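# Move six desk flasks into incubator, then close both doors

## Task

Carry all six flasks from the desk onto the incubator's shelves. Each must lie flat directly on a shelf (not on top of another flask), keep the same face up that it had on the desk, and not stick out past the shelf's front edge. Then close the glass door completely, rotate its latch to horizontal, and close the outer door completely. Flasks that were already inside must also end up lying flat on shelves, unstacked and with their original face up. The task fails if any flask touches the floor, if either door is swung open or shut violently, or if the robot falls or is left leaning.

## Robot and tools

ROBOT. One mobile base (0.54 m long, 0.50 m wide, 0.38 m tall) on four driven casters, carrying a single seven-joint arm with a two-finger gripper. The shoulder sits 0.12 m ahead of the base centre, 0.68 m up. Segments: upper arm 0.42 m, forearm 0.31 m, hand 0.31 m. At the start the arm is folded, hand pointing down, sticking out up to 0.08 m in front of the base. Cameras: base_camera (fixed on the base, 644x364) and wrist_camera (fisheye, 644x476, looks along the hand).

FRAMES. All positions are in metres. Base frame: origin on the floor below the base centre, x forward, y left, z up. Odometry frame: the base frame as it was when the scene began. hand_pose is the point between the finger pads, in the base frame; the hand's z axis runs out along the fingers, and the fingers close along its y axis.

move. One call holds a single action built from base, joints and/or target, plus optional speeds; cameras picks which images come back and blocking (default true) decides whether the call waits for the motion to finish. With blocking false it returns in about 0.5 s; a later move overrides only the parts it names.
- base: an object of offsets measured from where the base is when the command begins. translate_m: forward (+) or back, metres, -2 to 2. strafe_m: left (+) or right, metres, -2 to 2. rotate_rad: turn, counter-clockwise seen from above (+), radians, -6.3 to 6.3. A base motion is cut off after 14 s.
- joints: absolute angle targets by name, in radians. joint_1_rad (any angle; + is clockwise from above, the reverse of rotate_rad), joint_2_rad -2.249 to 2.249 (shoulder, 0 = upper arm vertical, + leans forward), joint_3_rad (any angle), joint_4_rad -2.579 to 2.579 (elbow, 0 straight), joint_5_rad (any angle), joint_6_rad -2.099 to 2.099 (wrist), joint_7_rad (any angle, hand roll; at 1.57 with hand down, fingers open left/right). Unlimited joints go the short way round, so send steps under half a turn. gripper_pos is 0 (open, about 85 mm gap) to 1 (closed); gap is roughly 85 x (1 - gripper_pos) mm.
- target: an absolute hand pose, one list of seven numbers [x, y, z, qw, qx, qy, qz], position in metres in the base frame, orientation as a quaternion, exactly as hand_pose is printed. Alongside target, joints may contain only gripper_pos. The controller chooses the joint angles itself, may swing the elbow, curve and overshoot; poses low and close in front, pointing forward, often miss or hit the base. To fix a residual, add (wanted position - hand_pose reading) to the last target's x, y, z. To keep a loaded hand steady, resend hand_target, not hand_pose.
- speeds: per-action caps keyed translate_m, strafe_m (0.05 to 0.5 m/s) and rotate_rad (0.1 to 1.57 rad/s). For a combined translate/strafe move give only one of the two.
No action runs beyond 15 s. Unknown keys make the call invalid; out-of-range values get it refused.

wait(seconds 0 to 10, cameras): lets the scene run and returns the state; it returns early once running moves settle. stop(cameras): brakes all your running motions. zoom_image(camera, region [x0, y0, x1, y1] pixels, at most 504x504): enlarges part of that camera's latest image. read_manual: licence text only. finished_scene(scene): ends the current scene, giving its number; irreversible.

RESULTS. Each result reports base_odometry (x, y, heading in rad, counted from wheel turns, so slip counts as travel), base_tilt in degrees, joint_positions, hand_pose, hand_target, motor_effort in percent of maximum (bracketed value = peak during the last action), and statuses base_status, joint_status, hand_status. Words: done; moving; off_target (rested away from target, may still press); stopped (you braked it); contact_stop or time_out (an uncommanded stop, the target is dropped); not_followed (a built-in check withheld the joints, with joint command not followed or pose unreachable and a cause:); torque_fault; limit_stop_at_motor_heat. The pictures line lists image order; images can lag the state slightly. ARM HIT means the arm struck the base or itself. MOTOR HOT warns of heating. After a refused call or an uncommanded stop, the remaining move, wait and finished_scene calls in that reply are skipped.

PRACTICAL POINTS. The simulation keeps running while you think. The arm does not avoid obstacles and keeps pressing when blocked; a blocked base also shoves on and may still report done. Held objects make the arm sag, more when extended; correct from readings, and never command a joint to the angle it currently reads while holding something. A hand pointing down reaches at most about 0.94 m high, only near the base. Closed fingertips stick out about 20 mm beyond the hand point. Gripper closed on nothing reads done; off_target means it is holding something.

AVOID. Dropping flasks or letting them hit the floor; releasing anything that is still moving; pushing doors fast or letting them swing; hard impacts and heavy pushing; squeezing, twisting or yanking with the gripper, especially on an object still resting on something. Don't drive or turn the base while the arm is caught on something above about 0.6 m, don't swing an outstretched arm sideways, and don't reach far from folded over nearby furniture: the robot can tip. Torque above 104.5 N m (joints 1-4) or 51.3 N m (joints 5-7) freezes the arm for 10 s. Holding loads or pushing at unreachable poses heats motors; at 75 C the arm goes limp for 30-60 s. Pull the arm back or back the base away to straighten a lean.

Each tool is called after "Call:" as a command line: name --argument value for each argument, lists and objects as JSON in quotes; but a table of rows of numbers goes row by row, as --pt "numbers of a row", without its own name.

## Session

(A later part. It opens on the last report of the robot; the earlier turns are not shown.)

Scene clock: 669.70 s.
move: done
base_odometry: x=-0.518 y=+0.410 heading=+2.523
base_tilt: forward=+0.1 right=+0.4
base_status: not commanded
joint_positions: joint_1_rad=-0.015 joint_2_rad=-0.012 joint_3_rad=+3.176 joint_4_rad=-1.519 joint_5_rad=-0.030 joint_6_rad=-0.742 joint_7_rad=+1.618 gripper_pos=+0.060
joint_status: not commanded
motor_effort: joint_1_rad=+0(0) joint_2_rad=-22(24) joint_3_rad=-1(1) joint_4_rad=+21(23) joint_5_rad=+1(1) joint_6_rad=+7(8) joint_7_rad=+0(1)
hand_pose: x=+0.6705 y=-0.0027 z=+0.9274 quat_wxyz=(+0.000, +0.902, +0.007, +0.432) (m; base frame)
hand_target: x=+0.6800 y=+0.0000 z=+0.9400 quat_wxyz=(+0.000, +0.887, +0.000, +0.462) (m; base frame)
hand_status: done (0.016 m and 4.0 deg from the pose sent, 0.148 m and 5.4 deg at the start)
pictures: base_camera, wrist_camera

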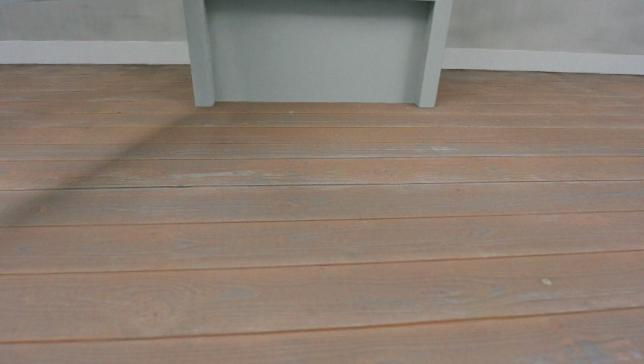

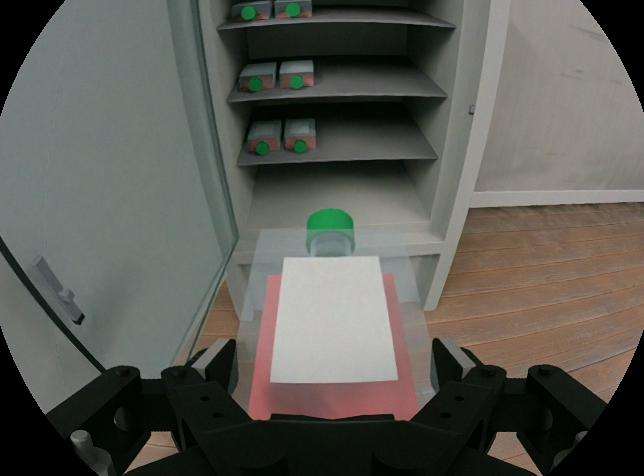

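Call:
move --base '{"strafe_m":-0.21,"rotate_rad":0.04}' --speeds '{"strafe_m":0.2}' --cameras '[]'

Call:
move --target '[0.68, -0.0, 0.935, 0.0, 0.870, 0.0, 0.492]'

Scene clock: 676.33 s.
move: done
base_odometry: x=-0.396 y=+0.582 heading=+2.563
base_tilt: forward=+0.2 right=+0.4
base_status: done
joint_positions: joint_1_rad=-0.018 joint_2_rad=-0.012 joint_3_rad=+3.162 joint_4_rad=-1.519 joint_5_rad=-0.030 joint_6_rad=-0.740 joint_7_rad=+1.618 gripper_pos=+0.060
joint_status: not commanded
motor_effort: joint_1_rad=-1(3) joint_2_rad=-21(23) joint_3_rad=+0(3) joint_4_rad=+21(22) joint_5_rad=+0(2) joint_6_rad=+7(7) joint_7_rad=+1(1)
hand_pose: x=+0.6708 y=+0.0061 z=+0.9279 quat_wxyz=(-0.003, +0.901, +0.015, +0.433) (m; base frame)
hand_target: x=+0.6800 y=+0.0000 z=+0.9400 quat_wxyz=(+0.000, +0.887, +0.000, +0.462) (m; base frame)
hand_status: not commanded
pictures: none
No camera images: "cameras" was empty.

Scene clock: 677.57 s.
move: done
base_odometry: x=-0.396 y=+0.582 heading=+2.563
base_tilt: forward=+0.1 right=+0.4
base_status: not commanded
joint_positions: joint_1_rad=-0.018 joint_2_rad=-0.023 joint_3_rad=+3.162 joint_4_rad=-1.616 joint_5_rad=-0.030 joint_6_rad=-0.602 joint_7_rad=+1.618 gripper_pos=+0.060
joint_status: not commanded
motor_effort: joint_1_rad=+0(1) joint_2_rad=-21(22) joint_3_rad=+0(1) joint_4_rad=+22(23) joint_5_rad=+0(1) joint_6_rad=+7(8) joint_7_rad=+1(1)
hand_pose: x=+0.6764 y=+0.0051 z=+0.9136 quat_wxyz=(-0.002, +0.890, +0.013, +0.456) (m; base frame)
hand_target: x=+0.6800 y=+0.0000 z=+0.9350 quat_wxyz=(+0.000, +0.870, +0.000, +0.492) (m; base frame)
hand_status: done (0.022 m and 4.9 deg from the pose sent, 0.013 m and 7.9 deg at the start)
pictures: base_camera, wrist_camera

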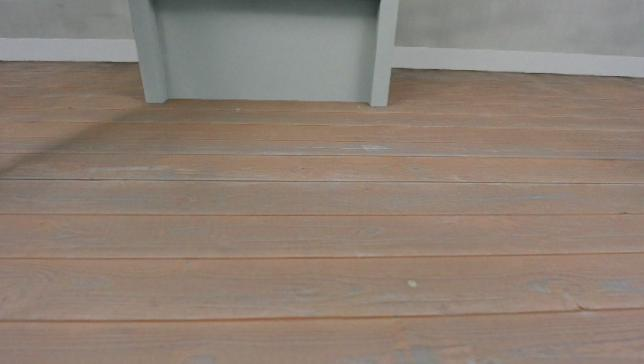

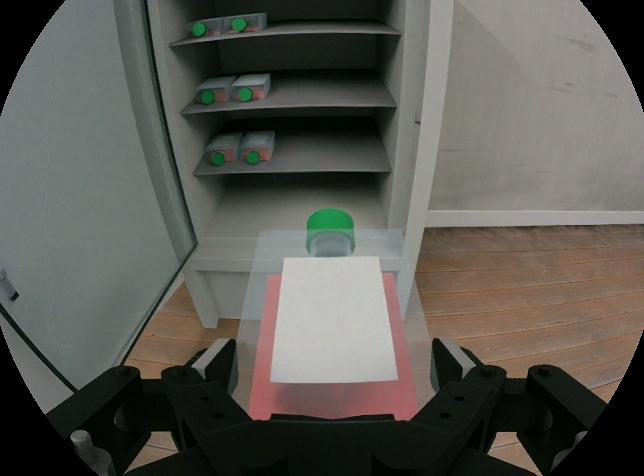

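Call:
move --base '{"translate_m":0.42,"strafe_m":-0.075}' --speeds '{"translate_m":0.25}'

Call:
zoom_image --camera "wrist_camera" --region '[120, 0, 524, 300]'

Scene clock: 685.73 s.
move: done
base_odometry: x=-0.707 y=+0.875 heading=+2.563
base_tilt: forward=+0.1 right=+0.4
base_status: done
joint_positions: joint_1_rad=-0.018 joint_2_rad=-0.036 joint_3_rad=+3.162 joint_4_rad=-1.618 joint_5_rad=-0.030 joint_6_rad=-0.596 joint_7_rad=+1.618 gripper_pos=+0.060
joint_status: not commanded
motor_effort: joint_1_rad=+0(1) joint_2_rad=-21(24) joint_3_rad=+0(1) joint_4_rad=+22(23) joint_5_rad=+1(2) joint_6_rad=+7(8) joint_7_rad=+0(1)
hand_pose: x=+0.6744 y=+0.0050 z=+0.9213 quat_wxyz=(-0.002, +0.886, +0.013, +0.464) (m; base frame)
hand_target: x=+0.6800 y=+0.0000 z=+0.9350 quat_wxyz=(+0.000, +0.870, +0.000, +0.492) (m; base frame)
hand_status: not commanded
pictures: base_camera, wrist_camera

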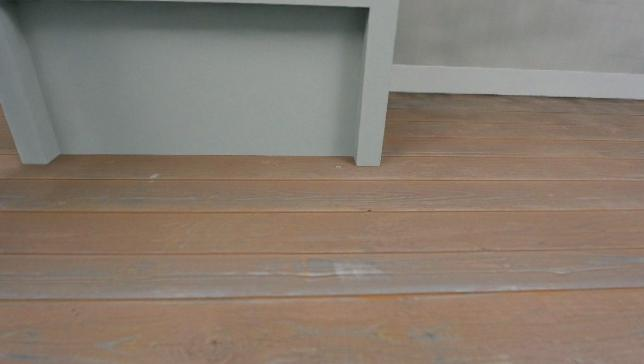

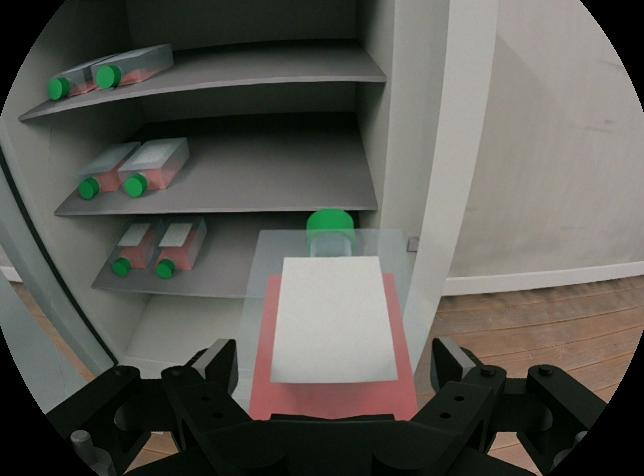

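Scaled by 1.248.

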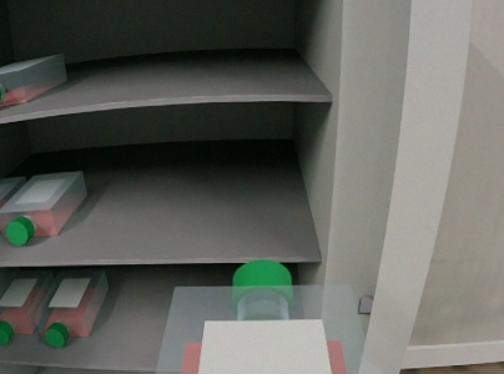

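Call:
move --target '[0.68, -0.003, 0.94, 0.0, 0.870, 0.0, 0.492]' --cameras '[]'

Call:
move --base '{"translate_m":0.13}' --speeds '{"translate_m":0.12}'

Call:
zoom_image --camera "wrist_camera" --region '[120, 0, 524, 300]'

Scene clock: 698.67 s.
move: done
base_odometry: x=-0.707 y=+0.875 heading=+2.563
base_tilt: forward=+0.1 right=+0.4
base_status: not commanded
joint_positions: joint_1_rad=-0.018 joint_2_rad=-0.036 joint_3_rad=+3.162 joint_4_rad=-1.618 joint_5_rad=-0.030 joint_6_rad=-0.596 joint_7_rad=+1.618 gripper_pos=+0.060
joint_status: not commanded
motor_effort: joint_1_rad=+0(0) joint_2_rad=-21(22) joint_3_rad=+0(1) joint_4_rad=+22(22) joint_5_rad=+1(1) joint_6_rad=+8(8) joint_7_rad=+1(1)
hand_pose: x=+0.6744 y=+0.0049 z=+0.9213 quat_wxyz=(-0.002, +0.886, +0.013, +0.464) (m; base frame)
hand_target: x=+0.6800 y=-0.0030 z=+0.9400 quat_wxyz=(+0.000, +0.870, +0.000, +0.492) (m; base frame)
hand_status: done (0.021 m and 4.0 deg from the pose sent, 0.021 m and 4.0 deg at the start)
pictures: none
No camera images: "cameras" was empty.

Scene clock: 700.33 s.
move: done
base_odometry: x=-0.816 y=+0.946 heading=+2.562
base_tilt: forward=+0.1 right=+0.4
base_status: done
joint_positions: joint_1_rad=-0.018 joint_2_rad=-0.037 joint_3_rad=+3.162 joint_4_rad=-1.618 joint_5_rad=-0.030 joint_6_rad=-0.596 joint_7_rad=+1.618 gripper_pos=+0.060
joint_status: not commanded
motor_effort: joint_1_rad=+0(1) joint_2_rad=-21(24) joint_3_rad=-1(2) joint_4_rad=+22(23) joint_5_rad=+1(1) joint_6_rad=+8(8) joint_7_rad=+1(1)
hand_pose: x=+0.6740 y=+0.0049 z=+0.9222 quat_wxyz=(-0.002, +0.886, +0.013, +0.464) (m; base frame)
hand_target: x=+0.6800 y=-0.0030 z=+0.9400 quat_wxyz=(+0.000, +0.870, +0.000, +0.492) (m; base frame)
hand_status: not commanded
pictures: base_camera, wrist_camera

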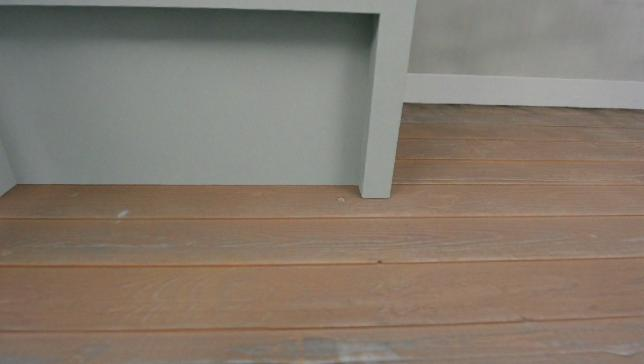

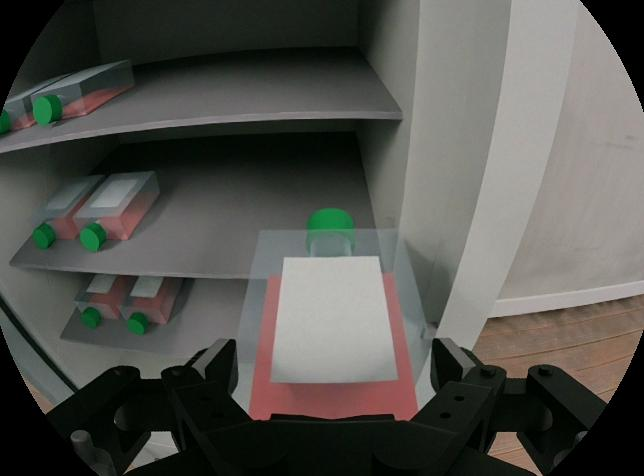

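Scaled by 1.248.

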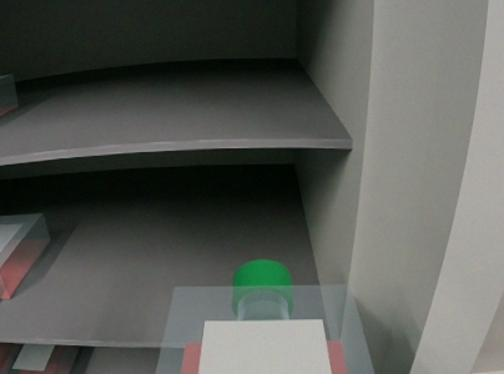

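Call:
move --target '[0.68, -0.003, 0.89, 0.0, 0.870, 0.0, 0.492]' --base '{"strafe_m":0.02}' --cameras '[]'

Call:
move --base '{"translate_m":0.12}' --speeds '{"translate_m":0.12}'

Scene clock: 709.83 s.
move: done
base_odometry: x=-0.827 y=+0.930 heading=+2.562
base_tilt: forward=+0.1 right=+0.4
base_status: done
joint_positions: joint_1_rad=-0.018 joint_2_rad=-0.036 joint_3_rad=+3.164 joint_4_rad=-1.753 joint_5_rad=-0.030 joint_6_rad=-0.457 joint_7_rad=+1.618 gripper_pos=+0.060
joint_status: not commanded
motor_effort: joint_1_rad=+0(3) joint_2_rad=-20(22) joint_3_rad=-1(3) joint_4_rad=+21(23) joint_5_rad=+1(1) joint_6_rad=+8(8) joint_7_rad=+0(1)
hand_pose: x=+0.6714 y=+0.0032 z=+0.8801 quat_wxyz=(-0.001, +0.885, +0.010, +0.465) (m; base frame)
hand_target: x=+0.6800 y=-0.0030 z=+0.8900 quat_wxyz=(+0.000, +0.870, +0.000, +0.492) (m; base frame)
hand_status: done (0.014 m and 3.7 deg from the pose sent, 0.034 m and 3.9 deg at the start)
pictures: none
No camera images: "cameras" was empty.

Scene clock: 711.37 s.
move: done
base_odometry: x=-0.928 y=+0.995 heading=+2.562
base_tilt: forward=+0.1 right=+0.4
base_status: done
joint_positions: joint_1_rad=-0.018 joint_2_rad=-0.030 joint_3_rad=+3.164 joint_4_rad=-1.753 joint_5_rad=-0.030 joint_6_rad=-0.453 joint_7_rad=+1.618 gripper_pos=+0.060
joint_status: not commanded
motor_effort: joint_1_rad=+0(1) joint_2_rad=-22(24) joint_3_rad=+0(2) joint_4_rad=+21(23) joint_5_rad=+1(1) joint_6_rad=+7(8) joint_7_rad=+1(1)
hand_pose: x=+0.6735 y=+0.0031 z=+0.8773 quat_wxyz=(+0.000, +0.886, +0.010, +0.464) (m; base frame)
hand_target: x=+0.6800 y=-0.0030 z=+0.8900 quat_wxyz=(+0.000, +0.870, +0.000, +0.492) (m; base frame)
hand_status: not commanded
pictures: base_camera, wrist_camera

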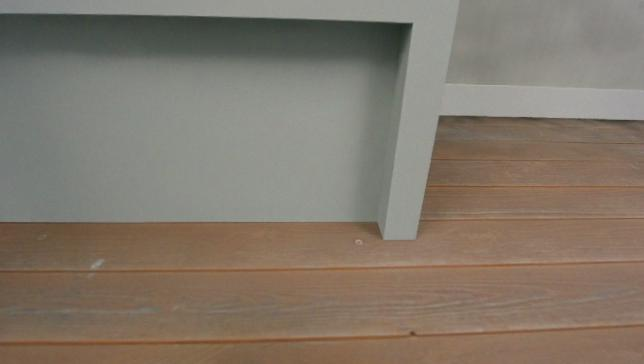

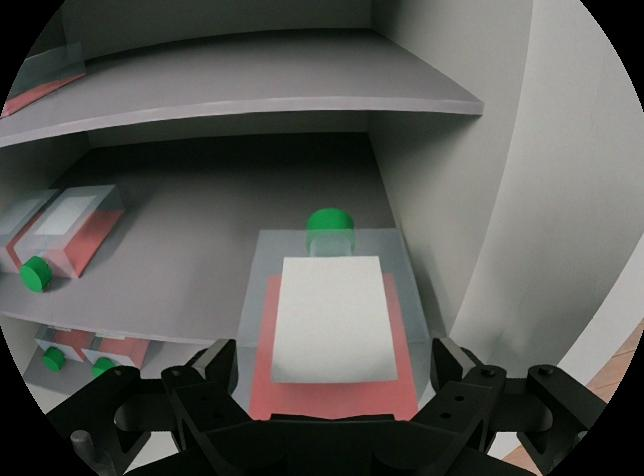

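Call:
move --base '{"translate_m":0.085,"strafe_m":0.015}' --speeds '{"translate_m":0.1}'

Call:
move --target '[0.68, -0.003, 0.862, 0.0, 0.870, 0.0, 0.492]'

Scene clock: 716.93 s.
move: done
base_odometry: x=-1.007 y=+1.029 heading=+2.562
base_tilt: forward=+0.1 right=+0.4
base_status: done
joint_positions: joint_1_rad=-0.018 joint_2_rad=-0.029 joint_3_rad=+3.164 joint_4_rad=-1.754 joint_5_rad=-0.030 joint_6_rad=-0.451 joint_7_rad=+1.618 gripper_pos=+0.060
joint_status: not commanded
motor_effort: joint_1_rad=+0(2) joint_2_rad=-20(24) joint_3_rad=+0(2) joint_4_rad=+22(23) joint_5_rad=+1(1) joint_6_rad=+7(8) joint_7_rad=+1(1)
hand_pose: x=+0.6738 y=+0.0031 z=+0.8770 quat_wxyz=(+0.000, +0.886, +0.010, +0.464) (m; base frame)
hand_target: x=+0.6800 y=-0.0030 z=+0.8900 quat_wxyz=(+0.000, +0.870, +0.000, +0.492) (m; base frame)
hand_status: not commanded
pictures: base_camera, wrist_camera

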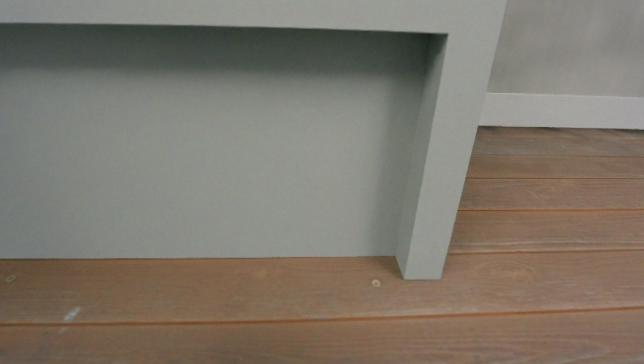

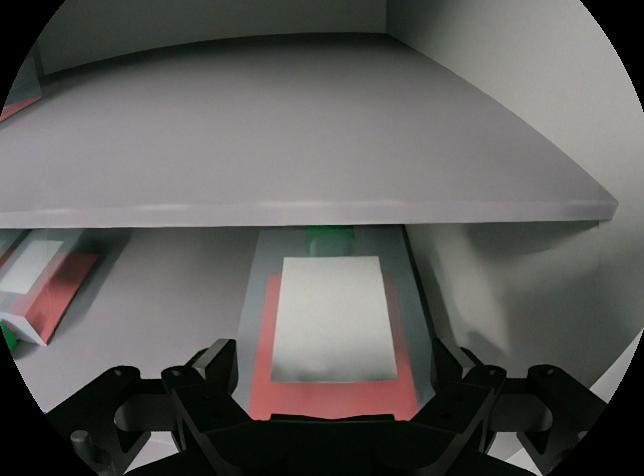

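Scene clock: 718.07 s.
move: done
base_odometry: x=-1.007 y=+1.029 heading=+2.562
base_tilt: forward=+0.2 right=+0.4
base_status: not commanded
joint_positions: joint_1_rad=-0.018 joint_2_rad=-0.024 joint_3_rad=+3.164 joint_4_rad=-1.830 joint_5_rad=-0.030 joint_6_rad=-0.364 joint_7_rad=+1.618 gripper_pos=+0.060
joint_status: not commanded
motor_effort: joint_1_rad=+0(1) joint_2_rad=-21(22) joint_3_rad=-1(1) joint_4_rad=+21(23) joint_5_rad=+1(1) joint_6_rad=+7(8) joint_7_rad=+0(1)
hand_pose: x=+0.6720 y=+0.0024 z=+0.8534 quat_wxyz=(+0.001, +0.884, +0.009, +0.467) (m; base frame)
hand_target: x=+0.6800 y=-0.0030 z=+0.8620 quat_wxyz=(+0.000, +0.870, +0.000, +0.492) (m; base frame)
hand_status: done (0.013 m and 3.5 deg from the pose sent, 0.017 m and 3.8 deg at the start)
pictures: base_camera, wrist_camera

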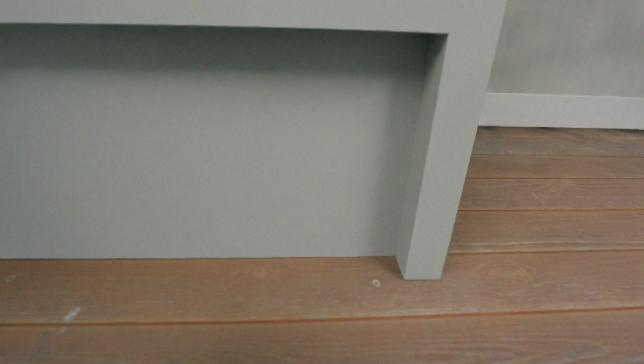

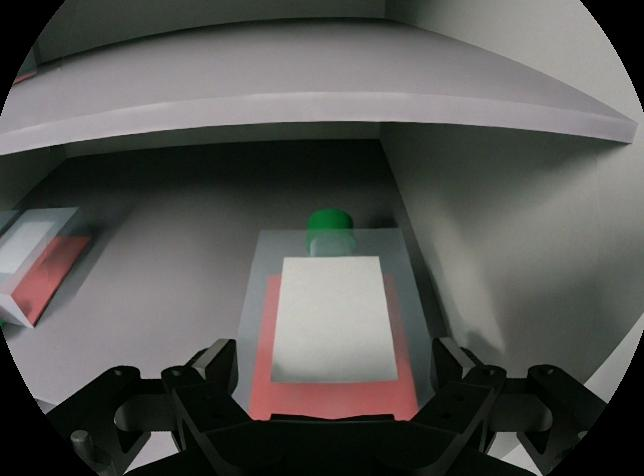

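Call:
move --target '[0.68, -0.003, 0.852, 0.0, 0.870, 0.0, 0.492]' --base '{"translate_m":0.01}' --cameras '[]'

Call:
move --target '[0.68, -0.003, 0.842, 0.0, 0.870, 0.0, 0.492]' --cameras '[]'

Call:
move --target '[0.68, -0.003, 0.834, 0.0, 0.870, 0.0, 0.492]'

Scene clock: 723.87 s.
move: done
base_odometry: x=-1.016 y=+1.035 heading=+2.562
base_tilt: forward=+0.1 right=+0.4
base_status: done
joint_positions: joint_1_rad=-0.018 joint_2_rad=-0.009 joint_3_rad=+3.164 joint_4_rad=-1.853 joint_5_rad=-0.030 joint_6_rad=-0.326 joint_7_rad=+1.618 gripper_pos=+0.060
joint_status: not commanded
motor_effort: joint_1_rad=+0(2) joint_2_rad=-22(25) joint_3_rad=+0(2) joint_4_rad=+22(22) joint_5_rad=+1(1) joint_6_rad=+8(8) joint_7_rad=+0(1)
hand_pose: x=+0.6753 y=+0.0019 z=+0.8425 quat_wxyz=(+0.001, +0.884, +0.009, +0.467) (m; base frame)
hand_target: x=+0.6800 y=-0.0030 z=+0.8520 quat_wxyz=(+0.000, +0.870, +0.000, +0.492) (m; base frame)
hand_status: done (0.012 m and 3.4 deg from the pose sent, 0.010 m and 3.5 deg at the start)
pictures: none
No camera images: "cameras" was empty.

Scene clock: 724.50 s.
move: done
base_odometry: x=-1.016 y=+1.035 heading=+2.562
base_tilt: forward=+0.1 right=+0.4
base_status: not commanded
joint_positions: joint_1_rad=-0.018 joint_2_rad=-0.009 joint_3_rad=+3.164 joint_4_rad=-1.881 joint_5_rad=-0.030 joint_6_rad=-0.293 joint_7_rad=+1.618 gripper_pos=+0.060
joint_status: not commanded
motor_effort: joint_1_rad=+0(0) joint_2_rad=-21(22) joint_3_rad=+0(1) joint_4_rad=+21(22) joint_5_rad=+1(1) joint_6_rad=+7(8) joint_7_rad=+0(1)
hand_pose: x=+0.6736 y=+0.0017 z=+0.8351 quat_wxyz=(+0.002, +0.883, +0.008, +0.469) (m; base frame)
hand_target: x=+0.6800 y=-0.0030 z=+0.8420 quat_wxyz=(+0.000, +0.870, +0.000, +0.492) (m; base frame)
hand_status: done (0.011 m and 3.2 deg from the pose sent, 0.007 m and 3.4 deg at the start)
pictures: none
No camera images: "cameras" was empty.

Scene clock: 725.10 s.
move: done
base_odometry: x=-1.016 y=+1.035 heading=+2.562
base_tilt: forward=+0.1 right=+0.4
base_status: not commanded
joint_positions: joint_1_rad=-0.018 joint_2_rad=-0.007 joint_3_rad=+3.164 joint_4_rad=-1.901 joint_5_rad=-0.033 joint_6_rad=-0.266 joint_7_rad=+1.621 gripper_pos=+0.060
joint_status: not commanded
motor_effort: joint_1_rad=+0(0) joint_2_rad=-22(22) joint_3_rad=+0(1) joint_4_rad=+21(22) joint_5_rad=+1(1) joint_6_rad=+8(8) joint_7_rad=+0(1)
hand_pose: x=+0.6733 y=+0.0016 z=+0.8299 quat_wxyz=(+0.001, +0.882, +0.008, +0.472) (m; base frame)
hand_target: x=+0.6800 y=-0.0030 z=+0.8340 quat_wxyz=(+0.000, +0.870, +0.000, +0.492) (m; base frame)
hand_status: done (0.009 m and 2.9 deg from the pose sent, 0.008 m and 3.2 deg at the start)
pictures: base_camera, wrist_camera

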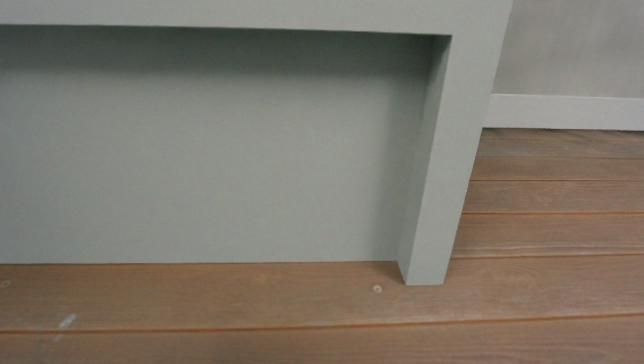

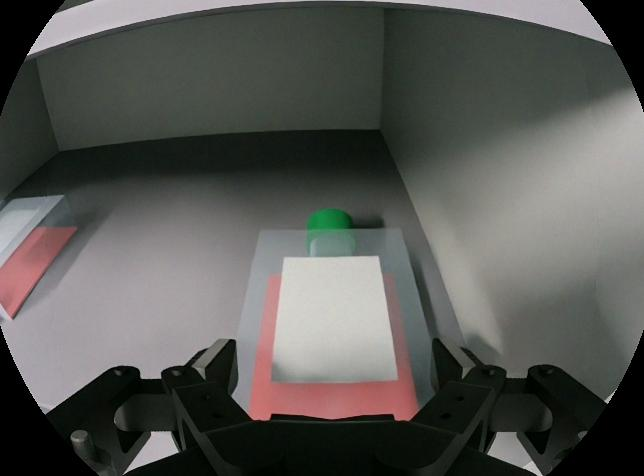

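Call:
move --target '[0.68, -0.003, 0.824, 0.0, 0.870, 0.0, 0.492]' --cameras '[]'

Call:
move --target '[0.68, -0.003, 0.814, 0.0, 0.870, 0.0, 0.492]' --cameras '["wrist_camera"]'

Scene clock: 728.13 s.
move: done
base_odometry: x=-1.016 y=+1.035 heading=+2.562
base_tilt: forward=+0.2 right=+0.4
base_status: not commanded
joint_positions: joint_1_rad=-0.016 joint_2_rad=-0.002 joint_3_rad=+3.164 joint_4_rad=-1.924 joint_5_rad=-0.045 joint_6_rad=-0.229 joint_7_rad=+1.633 gripper_pos=+0.060
joint_status: not commanded
motor_effort: joint_1_rad=+0(1) joint_2_rad=-21(21) joint_3_rad=+0(1) joint_4_rad=+20(21) joint_5_rad=+1(1) joint_6_rad=+7(8) joint_7_rad=+0(1)
hand_pose: x=+0.6740 y=+0.0012 z=+0.8242 quat_wxyz=(+0.001, +0.880, +0.008, +0.476) (m; base frame)
hand_target: x=+0.6800 y=-0.0030 z=+0.8240 quat_wxyz=(+0.000, +0.870, +0.000, +0.492) (m; base frame)
hand_status: done (0.007 m and 2.3 deg from the pose sent, 0.010 m and 2.9 deg at the start)
pictures: none
No camera images: "cameras" was empty.

Scene clock: 728.77 s.
move: done
base_odometry: x=-1.016 y=+1.035 heading=+2.562
base_tilt: forward=+0.1 right=+0.4
base_status: not commanded
joint_positions: joint_1_rad=-0.004 joint_2_rad=-0.002 joint_3_rad=+3.156 joint_4_rad=-1.940 joint_5_rad=-0.067 joint_6_rad=-0.190 joint_7_rad=+1.651 gripper_pos=+0.060
joint_status: not commanded
motor_effort: joint_1_rad=+0(1) joint_2_rad=-19(21) joint_3_rad=+0(1) joint_4_rad=+19(21) joint_5_rad=+1(1) joint_6_rad=+7(8) joint_7_rad=+0(1)
hand_pose: x=+0.6759 y=-0.0004 z=+0.8251 quat_wxyz=(+0.000, +0.874, +0.005, +0.485) (m; base frame)
hand_target: x=+0.6800 y=-0.0030 z=+0.8140 quat_wxyz=(+0.000, +0.870, +0.000, +0.492) (m; base frame)
hand_status: done (0.012 m and 1.1 deg from the pose sent, 0.013 m and 2.3 deg at the start)
pictures: wrist_camera

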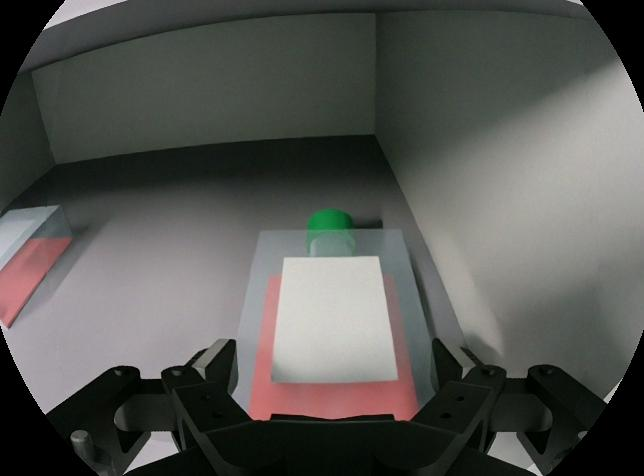

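Call:
move --joints '{"gripper_pos":0}' --cameras '["wrist_camera"]'

Call:
move --base '{"translate_m":-0.06}' --speeds '{"translate_m":0.06}'

Scene clock: 731.90 s.
move: done
base_odometry: x=-1.016 y=+1.035 heading=+2.562
base_tilt: forward=+0.1 right=+0.4
base_status: not commanded
joint_positions: joint_1_rad=-0.004 joint_2_rad=+0.008 joint_3_rad=+3.156 joint_4_rad=-1.944 joint_5_rad=-0.067 joint_6_rad=-0.190 joint_7_rad=+1.651 gripper_pos=+0.000
joint_status: all done
motor_effort: joint_1_rad=+0(0) joint_2_rad=-21(22) joint_3_rad=+0(1) joint_4_rad=+20(20) joint_5_rad=+1(1) joint_6_rad=+6(7) joint_7_rad=+1(1)
hand_pose: x=+0.6763 y=-0.0004 z=+0.8174 quat_wxyz=(+0.000, +0.878, +0.005, +0.480) (m; base frame)
hand_target: x=+0.6800 y=-0.0030 z=+0.8140 quat_wxyz=(+0.000, +0.870, +0.000, +0.492) (m; base frame)
hand_status: not commanded
pictures: wrist_camera

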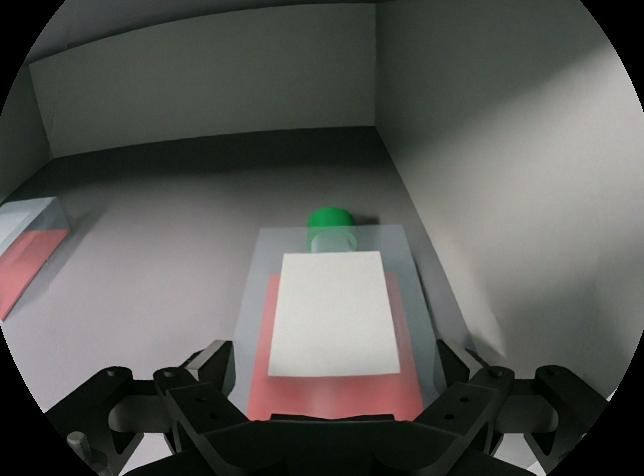

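Scene clock: 733.37 s.
move: done
base_odometry: x=-0.966 y=+1.002 heading=+2.562
base_tilt: forward=+0.1 right=+0.4
base_status: done
joint_positions: joint_1_rad=-0.003 joint_2_rad=+0.014 joint_3_rad=+3.156 joint_4_rad=-1.946 joint_5_rad=-0.067 joint_6_rad=-0.189 joint_7_rad=+1.651 gripper_pos=+0.000
joint_status: not commanded
motor_effort: joint_1_rad=+0(2) joint_2_rad=-21(24) joint_3_rad=-1(2) joint_4_rad=+20(21) joint_5_rad=+1(1) joint_6_rad=+7(8) joint_7_rad=+1(1)
hand_pose: x=+0.6765 y=-0.0009 z=+0.8133 quat_wxyz=(+0.001, +0.879, +0.004, +0.476) (m; base frame)
hand_target: x=+0.6800 y=-0.0030 z=+0.8140 quat_wxyz=(+0.000, +0.870, +0.000, +0.492) (m; base frame)
hand_status: not commanded
pictures: base_camera, wrist_camera

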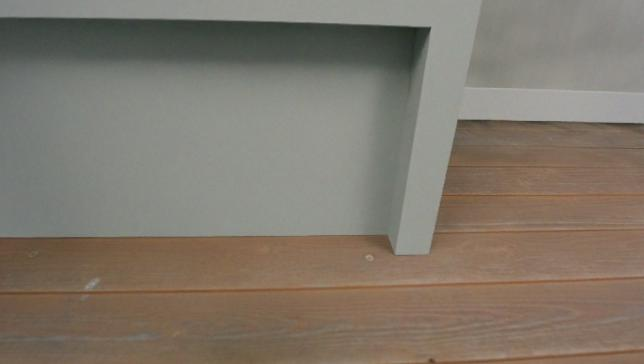

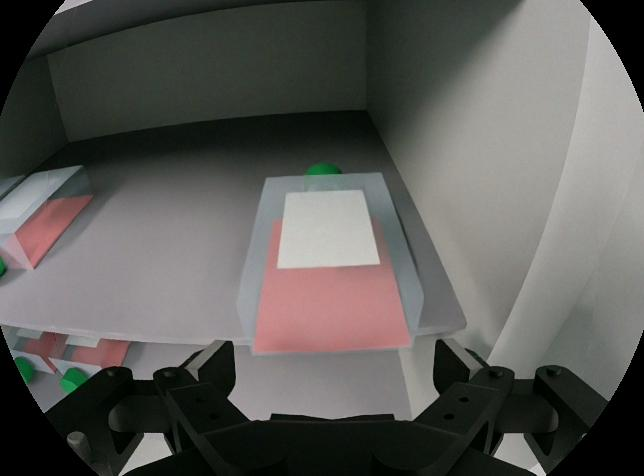

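Call:
move --joints '{"gripper_pos":1}' --base '{"translate_m":-0.02}' --target '[0.68, 0.0, 0.842, 0.0, 0.870, 0.0, 0.492]' --cameras '["wrist_camera"]'

Call:
move --base '{"translate_m":0.085}' --speeds '{"translate_m":0.06}' --cameras '["wrist_camera"]'

Scene clock: 738.10 s.
move: done
base_odometry: x=-0.949 y=+0.990 heading=+2.562
base_tilt: forward=+0.1 right=+0.4
base_status: done
joint_positions: joint_1_rad=-0.005 joint_2_rad=-0.005 joint_3_rad=+3.156 joint_4_rad=-1.908 joint_5_rad=-0.036 joint_6_rad=-0.197 joint_7_rad=+1.612 gripper_pos=+0.999
joint_status: all done
motor_effort: joint_1_rad=+0(2) joint_2_rad=-21(24) joint_3_rad=+0(2) joint_4_rad=+21(22) joint_5_rad=+1(1) joint_6_rad=+7(8) joint_7_rad=+1(1)
hand_pose: x=+0.6829 y=-0.0016 z=+0.8432 quat_wxyz=(+0.001, +0.867, +0.000, +0.498) (m; base frame)
hand_target: x=+0.6800 y=+0.0000 z=+0.8420 quat_wxyz=(+0.000, +0.870, +0.000, +0.492) (m; base frame)
hand_status: done (0.004 m and 0.7 deg from the pose sent, 0.029 m and 2.1 deg at the start)
pictures: wrist_camera

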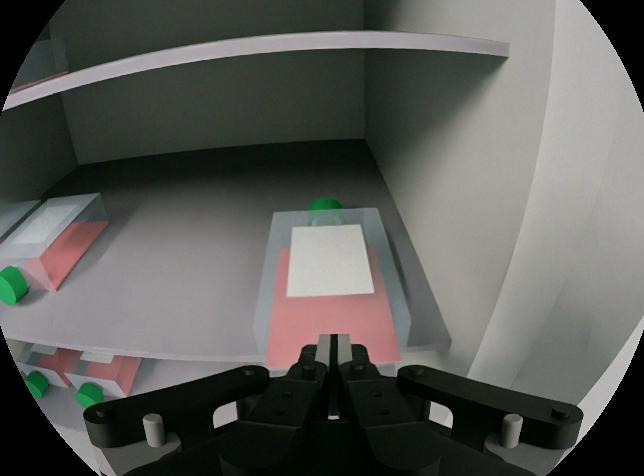

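Scene clock: 739.97 s.
move: done
base_odometry: x=-1.021 y=+1.037 heading=+2.562
base_tilt: forward=+0.1 right=+0.4
base_status: done
joint_positions: joint_1_rad=-0.005 joint_2_rad=-0.005 joint_3_rad=+3.156 joint_4_rad=-1.908 joint_5_rad=-0.036 joint_6_rad=-0.197 joint_7_rad=+1.612 gripper_pos=+0.999
joint_status: not commanded
motor_effort: joint_1_rad=+0(2) joint_2_rad=-21(23) joint_3_rad=+0(2) joint_4_rad=+20(21) joint_5_rad=+1(1) joint_6_rad=+7(8) joint_7_rad=+0(1)
hand_pose: x=+0.6829 y=-0.0015 z=+0.8431 quat_wxyz=(+0.001, +0.867, +0.000, +0.498) (m; base frame)
hand_target: x=+0.6800 y=+0.0000 z=+0.8420 quat_wxyz=(+0.000, +0.870, +0.000, +0.492) (m; base frame)
hand_status: not commanded
pictures: wrist_camera

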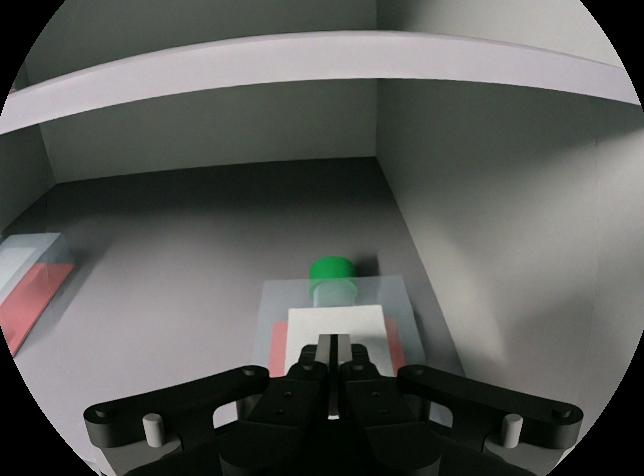

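Call:
move --base '{"translate_m":-0.09}' --speeds '{"translate_m":0.1}' --cameras '[]'

Call:
move --target '[0.68, 0.0, 0.812, 0.0, 0.870, 0.0, 0.492]' --cameras '["wrist_camera"]'

Call:
move --base '{"translate_m":0.08}' --speeds '{"translate_m":0.06}' --cameras '["wrist_camera"]'

Scene clock: 744.77 s.
move: done
base_odometry: x=-0.945 y=+0.987 heading=+2.562
base_tilt: forward=+0.1 right=+0.4
base_status: done
joint_positions: joint_1_rad=-0.005 joint_2_rad=-0.006 joint_3_rad=+3.156 joint_4_rad=-1.907 joint_5_rad=-0.036 joint_6_rad=-0.197 joint_7_rad=+1.612 gripper_pos=+0.999
joint_status: not commanded
motor_effort: joint_1_rad=+0(2) joint_2_rad=-21(24) joint_3_rad=+0(2) joint_4_rad=+20(22) joint_5_rad=+1(1) joint_6_rad=+7(8) joint_7_rad=+1(1)
hand_pose: x=+0.6831 y=-0.0013 z=+0.8441 quat_wxyz=(+0.000, +0.867, +0.001, +0.498) (m; base frame)
hand_target: x=+0.6800 y=+0.0000 z=+0.8420 quat_wxyz=(+0.000, +0.870, +0.000, +0.492) (m; base frame)
hand_status: not commanded
pictures: none
No camera images: "cameras" was empty.

Scene clock: 745.67 s.
move: done
base_odometry: x=-0.945 y=+0.987 heading=+2.562
base_tilt: forward=+0.1 right=+0.4
base_status: not commanded
joint_positions: joint_1_rad=-0.005 joint_2_rad=+0.014 joint_3_rad=+3.156 joint_4_rad=-1.956 joint_5_rad=-0.036 joint_6_rad=-0.167 joint_7_rad=+1.612 gripper_pos=+0.999
joint_status: not commanded
motor_effort: joint_1_rad=+0(0) joint_2_rad=-21(23) joint_3_rad=-1(1) joint_4_rad=+20(21) joint_5_rad=+1(1) joint_6_rad=+7(8) joint_7_rad=+0(1)
hand_pose: x=+0.6774 y=-0.0015 z=+0.8133 quat_wxyz=(+0.001, +0.877, +0.000, +0.481) (m; base frame)
hand_target: x=+0.6800 y=+0.0000 z=+0.8120 quat_wxyz=(+0.000, +0.870, +0.000, +0.492) (m; base frame)
hand_status: done (0.003 m and 1.4 deg from the pose sent, 0.032 m and 0.8 deg at the start)
pictures: wrist_camera

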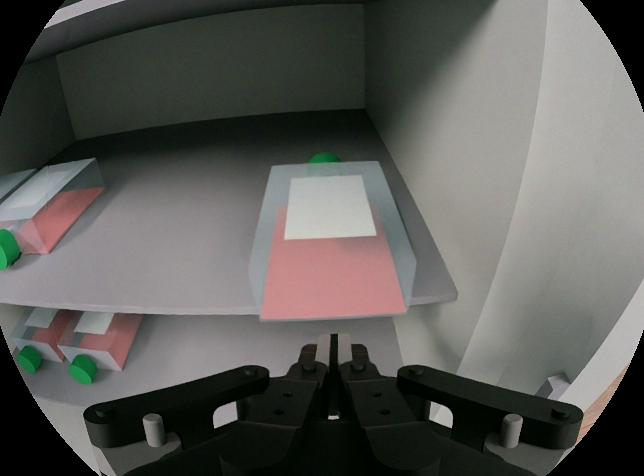

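Scene clock: 747.47 s.
move: done
base_odometry: x=-1.012 y=+1.030 heading=+2.563
base_tilt: forward=+0.1 right=+0.4
base_status: done
joint_positions: joint_1_rad=-0.005 joint_2_rad=+0.018 joint_3_rad=+3.155 joint_4_rad=-1.956 joint_5_rad=-0.036 joint_6_rad=-0.167 joint_7_rad=+1.612 gripper_pos=+0.999
joint_status: not commanded
motor_effort: joint_1_rad=+0(2) joint_2_rad=-21(24) joint_3_rad=-1(2) joint_4_rad=+19(21) joint_5_rad=+0(1) joint_6_rad=+7(8) joint_7_rad=+1(1)
hand_pose: x=+0.6779 y=-0.0015 z=+0.8111 quat_wxyz=(+0.001, +0.877, +0.000, +0.480) (m; base frame)
hand_target: x=+0.6800 y=+0.0000 z=+0.8120 quat_wxyz=(+0.000, +0.870, +0.000, +0.492) (m; base frame)
hand_status: not commanded
pictures: wrist_camera

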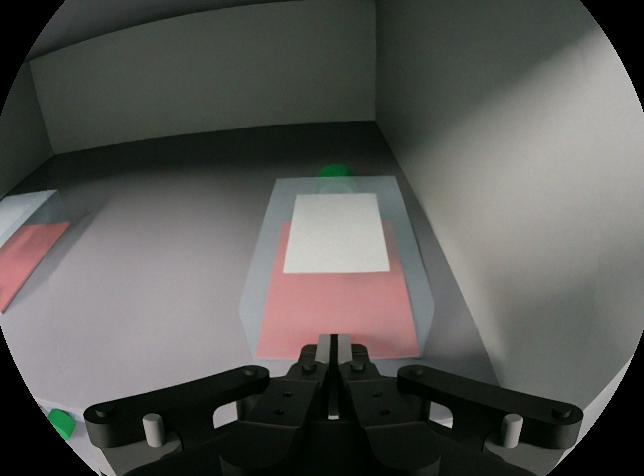

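Call:
move --base '{"translate_m":0.03}' --speeds '{"translate_m":0.06}' --cameras '[]'

Call:
move --base '{"translate_m":-0.45}' --speeds '{"translate_m":0.3}'

Scene clock: 750.20 s.
move: done
base_odometry: x=-1.038 y=+1.047 heading=+2.563
base_tilt: forward=+0.1 right=+0.4
base_status: done
joint_positions: joint_1_rad=-0.005 joint_2_rad=+0.020 joint_3_rad=+3.155 joint_4_rad=-1.956 joint_5_rad=-0.036 joint_6_rad=-0.167 joint_7_rad=+1.612 gripper_pos=+0.999
joint_status: not commanded
motor_effort: joint_1_rad=+0(1) joint_2_rad=-21(24) joint_3_rad=-1(1) joint_4_rad=+20(21) joint_5_rad=+1(1) joint_6_rad=+7(8) joint_7_rad=+0(1)
hand_pose: x=+0.6781 y=-0.0015 z=+0.8100 quat_wxyz=(+0.001, +0.878, +0.000, +0.479) (m; base frame)
hand_target: x=+0.6800 y=+0.0000 z=+0.8120 quat_wxyz=(+0.000, +0.870, +0.000, +0.492) (m; base frame)
hand_status: not commanded
pictures: none
No camera images: "cameras" was empty.

Scene clock: 752.63 s.
move: done
base_odometry: x=-0.661 y=+0.800 heading=+2.563
base_tilt: forward=+0.1 right=+0.4
base_status: done
joint_positions: joint_1_rad=-0.005 joint_2_rad=+0.023 joint_3_rad=+3.155 joint_4_rad=-1.957 joint_5_rad=-0.036 joint_6_rad=-0.167 joint_7_rad=+1.612 gripper_pos=+0.999
joint_status: not commanded
motor_effort: joint_1_rad=+0(2) joint_2_rad=-21(24) joint_3_rad=+0(3) joint_4_rad=+20(21) joint_5_rad=+1(1) joint_6_rad=+7(8) joint_7_rad=+1(1)
hand_pose: x=+0.6783 y=-0.0013 z=+0.8077 quat_wxyz=(+0.001, +0.879, +0.000, +0.477) (m; base frame)
hand_target: x=+0.6800 y=+0.0000 z=+0.8120 quat_wxyz=(+0.000, +0.870, +0.000, +0.492) (m; base frame)
hand_status: not commanded
pictures: base_camera, wrist_camera

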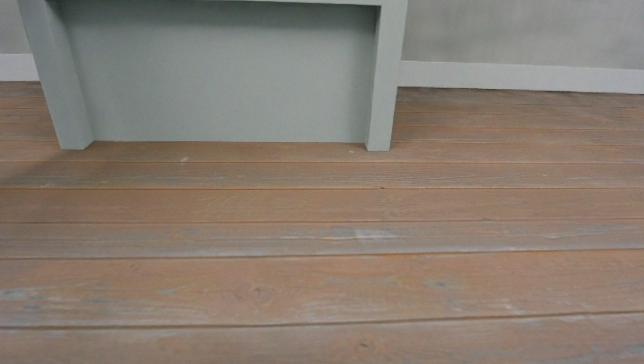

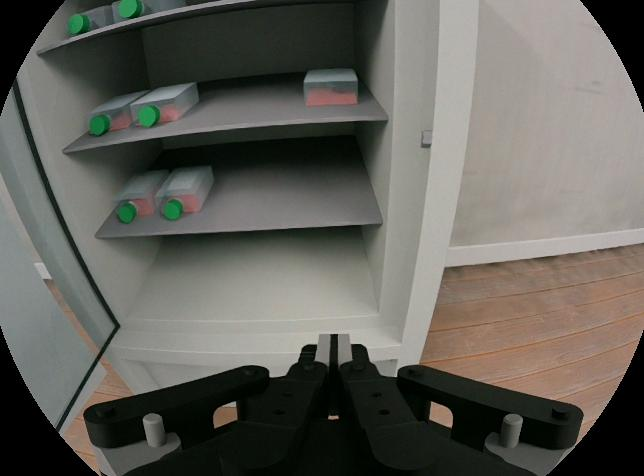

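Call:
move --target '[0.62, 0.0, 1.09, 0.0, 0.887, 0.0, 0.462]' --joints '{"gripper_pos":0}' --base '{"translate_m":-0.55}' --cameras '[]'

Call:
move --base '{"rotate_rad":0.492}' --cameras '[]'

Call:
move --base '{"strafe_m":1.4,"translate_m":-0.17}'

Scene clock: 771.67 s.
move: done
base_odometry: x=-0.200 y=+0.499 heading=+2.563
base_tilt: forward=+0.1 right=+0.4
base_status: done
joint_positions: joint_1_rad=-0.007 joint_2_rad=-0.049 joint_3_rad=+3.155 joint_4_rad=-1.074 joint_5_rad=-0.036 joint_6_rad=-1.092 joint_7_rad=+1.612 gripper_pos=+0.000
joint_status: all done
motor_effort: joint_1_rad=+0(1) joint_2_rad=-18(27) joint_3_rad=+0(1) joint_4_rad=+19(23) joint_5_rad=+0(1) joint_6_rad=+7(8) joint_7_rad=+0(1)
hand_pose: x=+0.6330 y=+0.0077 z=+1.1040 quat_wxyz=(-0.007, +0.871, +0.016, +0.491) (m; base frame)
hand_target: x=+0.6200 y=+0.0000 z=+1.0900 quat_wxyz=(+0.000, +0.887, +0.000, +0.462) (m; base frame)
hand_status: done (0.021 m and 4.2 deg from the pose sent, 0.288 m and 2.0 deg at the start)
pictures: none
No camera images: "cameras" was empty.

Scene clock: 773.10 s.
move: done
base_odometry: x=-0.200 y=+0.499 heading=+3.053
base_tilt: forward=+0.1 right=+0.4
base_status: done
joint_positions: joint_1_rad=-0.020 joint_2_rad=-0.049 joint_3_rad=+3.161 joint_4_rad=-1.074 joint_5_rad=-0.032 joint_6_rad=-1.094 joint_7_rad=+1.612 gripper_pos=+0.000
joint_status: not commanded
motor_effort: joint_1_rad=+0(3) joint_2_rad=-18(19) joint_3_rad=-1(3) joint_4_rad=+19(19) joint_5_rad=+0(2) joint_6_rad=+7(8) joint_7_rad=+1(1)
hand_pose: x=+0.6328 y=+0.0106 z=+1.1034 quat_wxyz=(-0.007, +0.872, +0.019, +0.490) (m; base frame)
hand_target: x=+0.6200 y=+0.0000 z=+1.0900 quat_wxyz=(+0.000, +0.887, +0.000, +0.462) (m; base frame)
hand_status: not commanded
pictures: none
No camera images: "cameras" was empty.

Scene clock: 777.23 s.
move: done
base_odometry: x=-0.155 y=-0.911 heading=+3.055
base_tilt: forward=+0.1 right=+0.4
base_status: done
joint_positions: joint_1_rad=-0.021 joint_2_rad=-0.049 joint_3_rad=+3.163 joint_4_rad=-1.074 joint_5_rad=-0.031 joint_6_rad=-1.095 joint_7_rad=+1.612 gripper_pos=+0.000
joint_status: not commanded
motor_effort: joint_1_rad=+0(2) joint_2_rad=-18(19) joint_3_rad=-1(2) joint_4_rad=+19(19) joint_5_rad=+0(1) joint_6_rad=+7(8) joint_7_rad=+1(1)
hand_pose: x=+0.6327 y=+0.0089 z=+1.1032 quat_wxyz=(-0.006, +0.872, +0.018, +0.489) (m; base frame)
hand_target: x=+0.6200 y=+0.0000 z=+1.0900 quat_wxyz=(+0.000, +0.887, +0.000, +0.462) (m; base frame)
hand_status: not commanded
pictures: base_camera, wrist_camera

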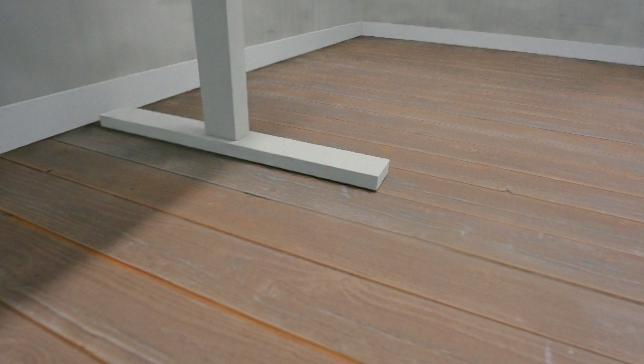

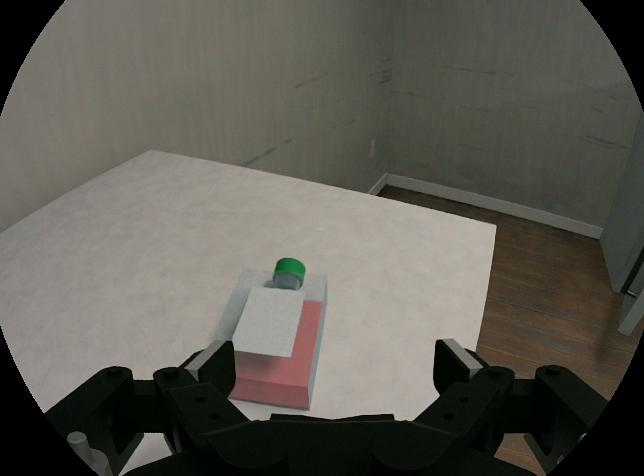

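Call:
move --base '{"translate_m":-0.02,"strafe_m":0.103,"rotate_rad":-0.09}' --speeds '{"translate_m":0.15}' --cameras '[]'

Call:
move --target '[0.62, -0.005, 1.015, 0.0, 0.875, 0.0, 0.484]'

Scene clock: 786.23 s.
move: done
base_odometry: x=-0.144 y=-1.015 heading=+2.963
base_tilt: forward=+0.1 right=+0.4
base_status: done
joint_positions: joint_1_rad=-0.020 joint_2_rad=-0.049 joint_3_rad=+3.166 joint_4_rad=-1.074 joint_5_rad=-0.028 joint_6_rad=-1.095 joint_7_rad=+1.612 gripper_pos=+0.000
joint_status: not commanded
motor_effort: joint_1_rad=+0(3) joint_2_rad=-18(19) joint_3_rad=+0(3) joint_4_rad=+19(20) joint_5_rad=+1(2) joint_6_rad=+7(8) joint_7_rad=+1(1)
hand_pose: x=+0.6327 y=+0.0062 z=+1.1030 quat_wxyz=(-0.003, +0.872, +0.016, +0.489) (m; base frame)
hand_target: x=+0.6200 y=+0.0000 z=+1.0900 quat_wxyz=(+0.000, +0.887, +0.000, +0.462) (m; base frame)
hand_status: not commanded
pictures: none
No camera images: "cameras" was empty.

Scene clock: 787.80 s.
move: done
base_odometry: x=-0.144 y=-1.015 heading=+2.963
base_tilt: forward=+0.1 right=+0.4
base_status: not commanded
joint_positions: joint_1_rad=-0.020 joint_2_rad=-0.138 joint_3_rad=+3.166 joint_4_rad=-1.432 joint_5_rad=-0.028 joint_6_rad=-0.906 joint_7_rad=+1.612 gripper_pos=+0.000
joint_status: not commanded
motor_effort: joint_1_rad=+0(1) joint_2_rad=-16(18) joint_3_rad=-1(1) joint_4_rad=+20(21) joint_5_rad=+1(1) joint_6_rad=+6(7) joint_7_rad=+1(1)
hand_pose: x=+0.6156 y=+0.0049 z=+1.0013 quat_wxyz=(-0.005, +0.891, +0.013, +0.454) (m; base frame)
hand_target: x=+0.6200 y=-0.0050 z=+1.0150 quat_wxyz=(+0.000, +0.875, +0.000, +0.484) (m; base frame)
hand_status: done (0.017 m and 4.2 deg from the pose sent, 0.090 m and 2.0 deg at the start)
pictures: base_camera, wrist_camera

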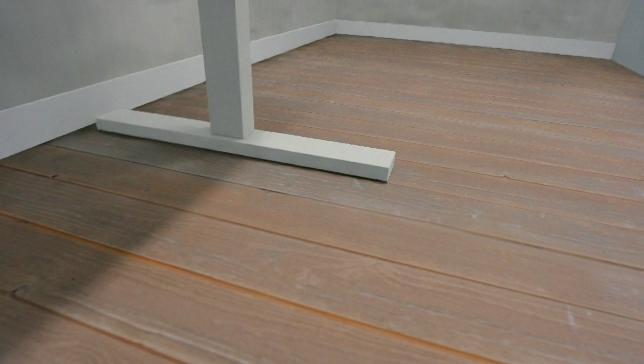

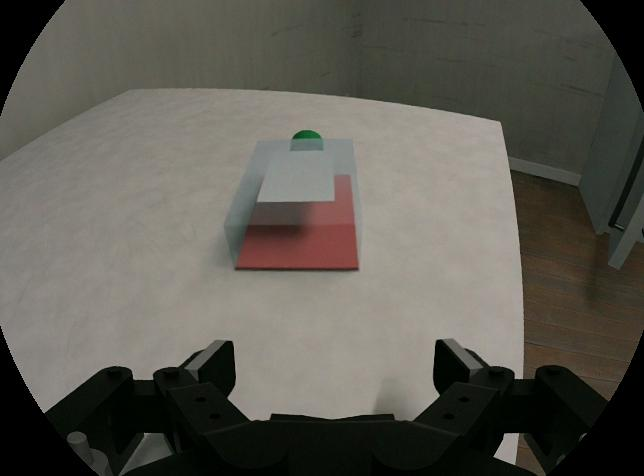

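Call:
move --base '{"translate_m":0.07,"strafe_m":0.023}' --speeds '{"translate_m":0.1}' --cameras '[]'

Call:
move --target '[0.625, -0.005, 1.007, 0.0, 0.875, 0.0, 0.484]' --cameras '["wrist_camera"]'

Scene clock: 793.90 s.
move: done
base_odometry: x=-0.217 y=-1.026 heading=+2.963
base_tilt: forward=+0.2 right=+0.4
base_status: done
joint_positions: joint_1_rad=-0.020 joint_2_rad=-0.148 joint_3_rad=+3.166 joint_4_rad=-1.433 joint_5_rad=-0.028 joint_6_rad=-0.902 joint_7_rad=+1.612 gripper_pos=+0.000
joint_status: not commanded
motor_effort: joint_1_rad=+0(2) joint_2_rad=-15(19) joint_3_rad=+0(2) joint_4_rad=+21(21) joint_5_rad=+1(1) joint_6_rad=+7(7) joint_7_rad=+1(1)
hand_pose: x=+0.6130 y=+0.0046 z=+1.0072 quat_wxyz=(-0.005, +0.888, +0.013, +0.460) (m; base frame)
hand_target: x=+0.6200 y=-0.0050 z=+1.0150 quat_wxyz=(+0.000, +0.875, +0.000, +0.484) (m; base frame)
hand_status: not commanded
pictures: none
No camera images: "cameras" was empty.

Scene clock: 794.53 s.
move: done
base_odometry: x=-0.217 y=-1.026 heading=+2.963
base_tilt: forward=+0.1 right=+0.4
base_status: not commanded
joint_positions: joint_1_rad=-0.020 joint_2_rad=-0.148 joint_3_rad=+3.166 joint_4_rad=-1.455 joint_5_rad=-0.028 joint_6_rad=-0.872 joint_7_rad=+1.612 gripper_pos=+0.000
joint_status: not commanded
motor_effort: joint_1_rad=+0(0) joint_2_rad=-16(17) joint_3_rad=-1(1) joint_4_rad=+21(22) joint_5_rad=+1(1) joint_6_rad=+7(7) joint_7_rad=+1(1)
hand_pose: x=+0.6162 y=+0.0045 z=+1.0022 quat_wxyz=(-0.005, +0.886, +0.012, +0.463) (m; base frame)
hand_target: x=+0.6250 y=-0.0050 z=+1.0070 quat_wxyz=(+0.000, +0.875, +0.000, +0.484) (m; base frame)
hand_status: done (0.014 m and 3.1 deg from the pose sent, 0.015 m and 3.5 deg at the start)
pictures: wrist_camera

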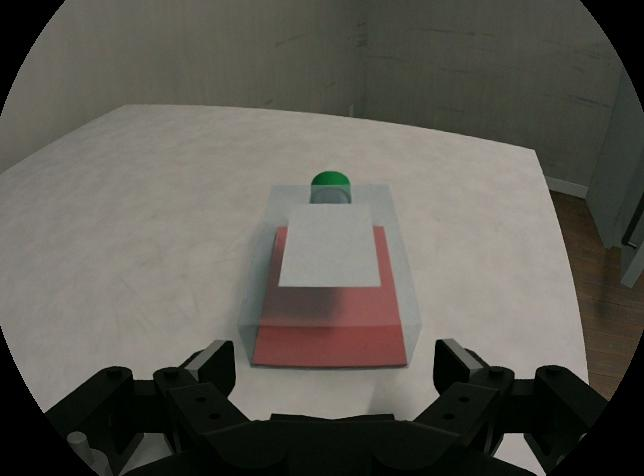

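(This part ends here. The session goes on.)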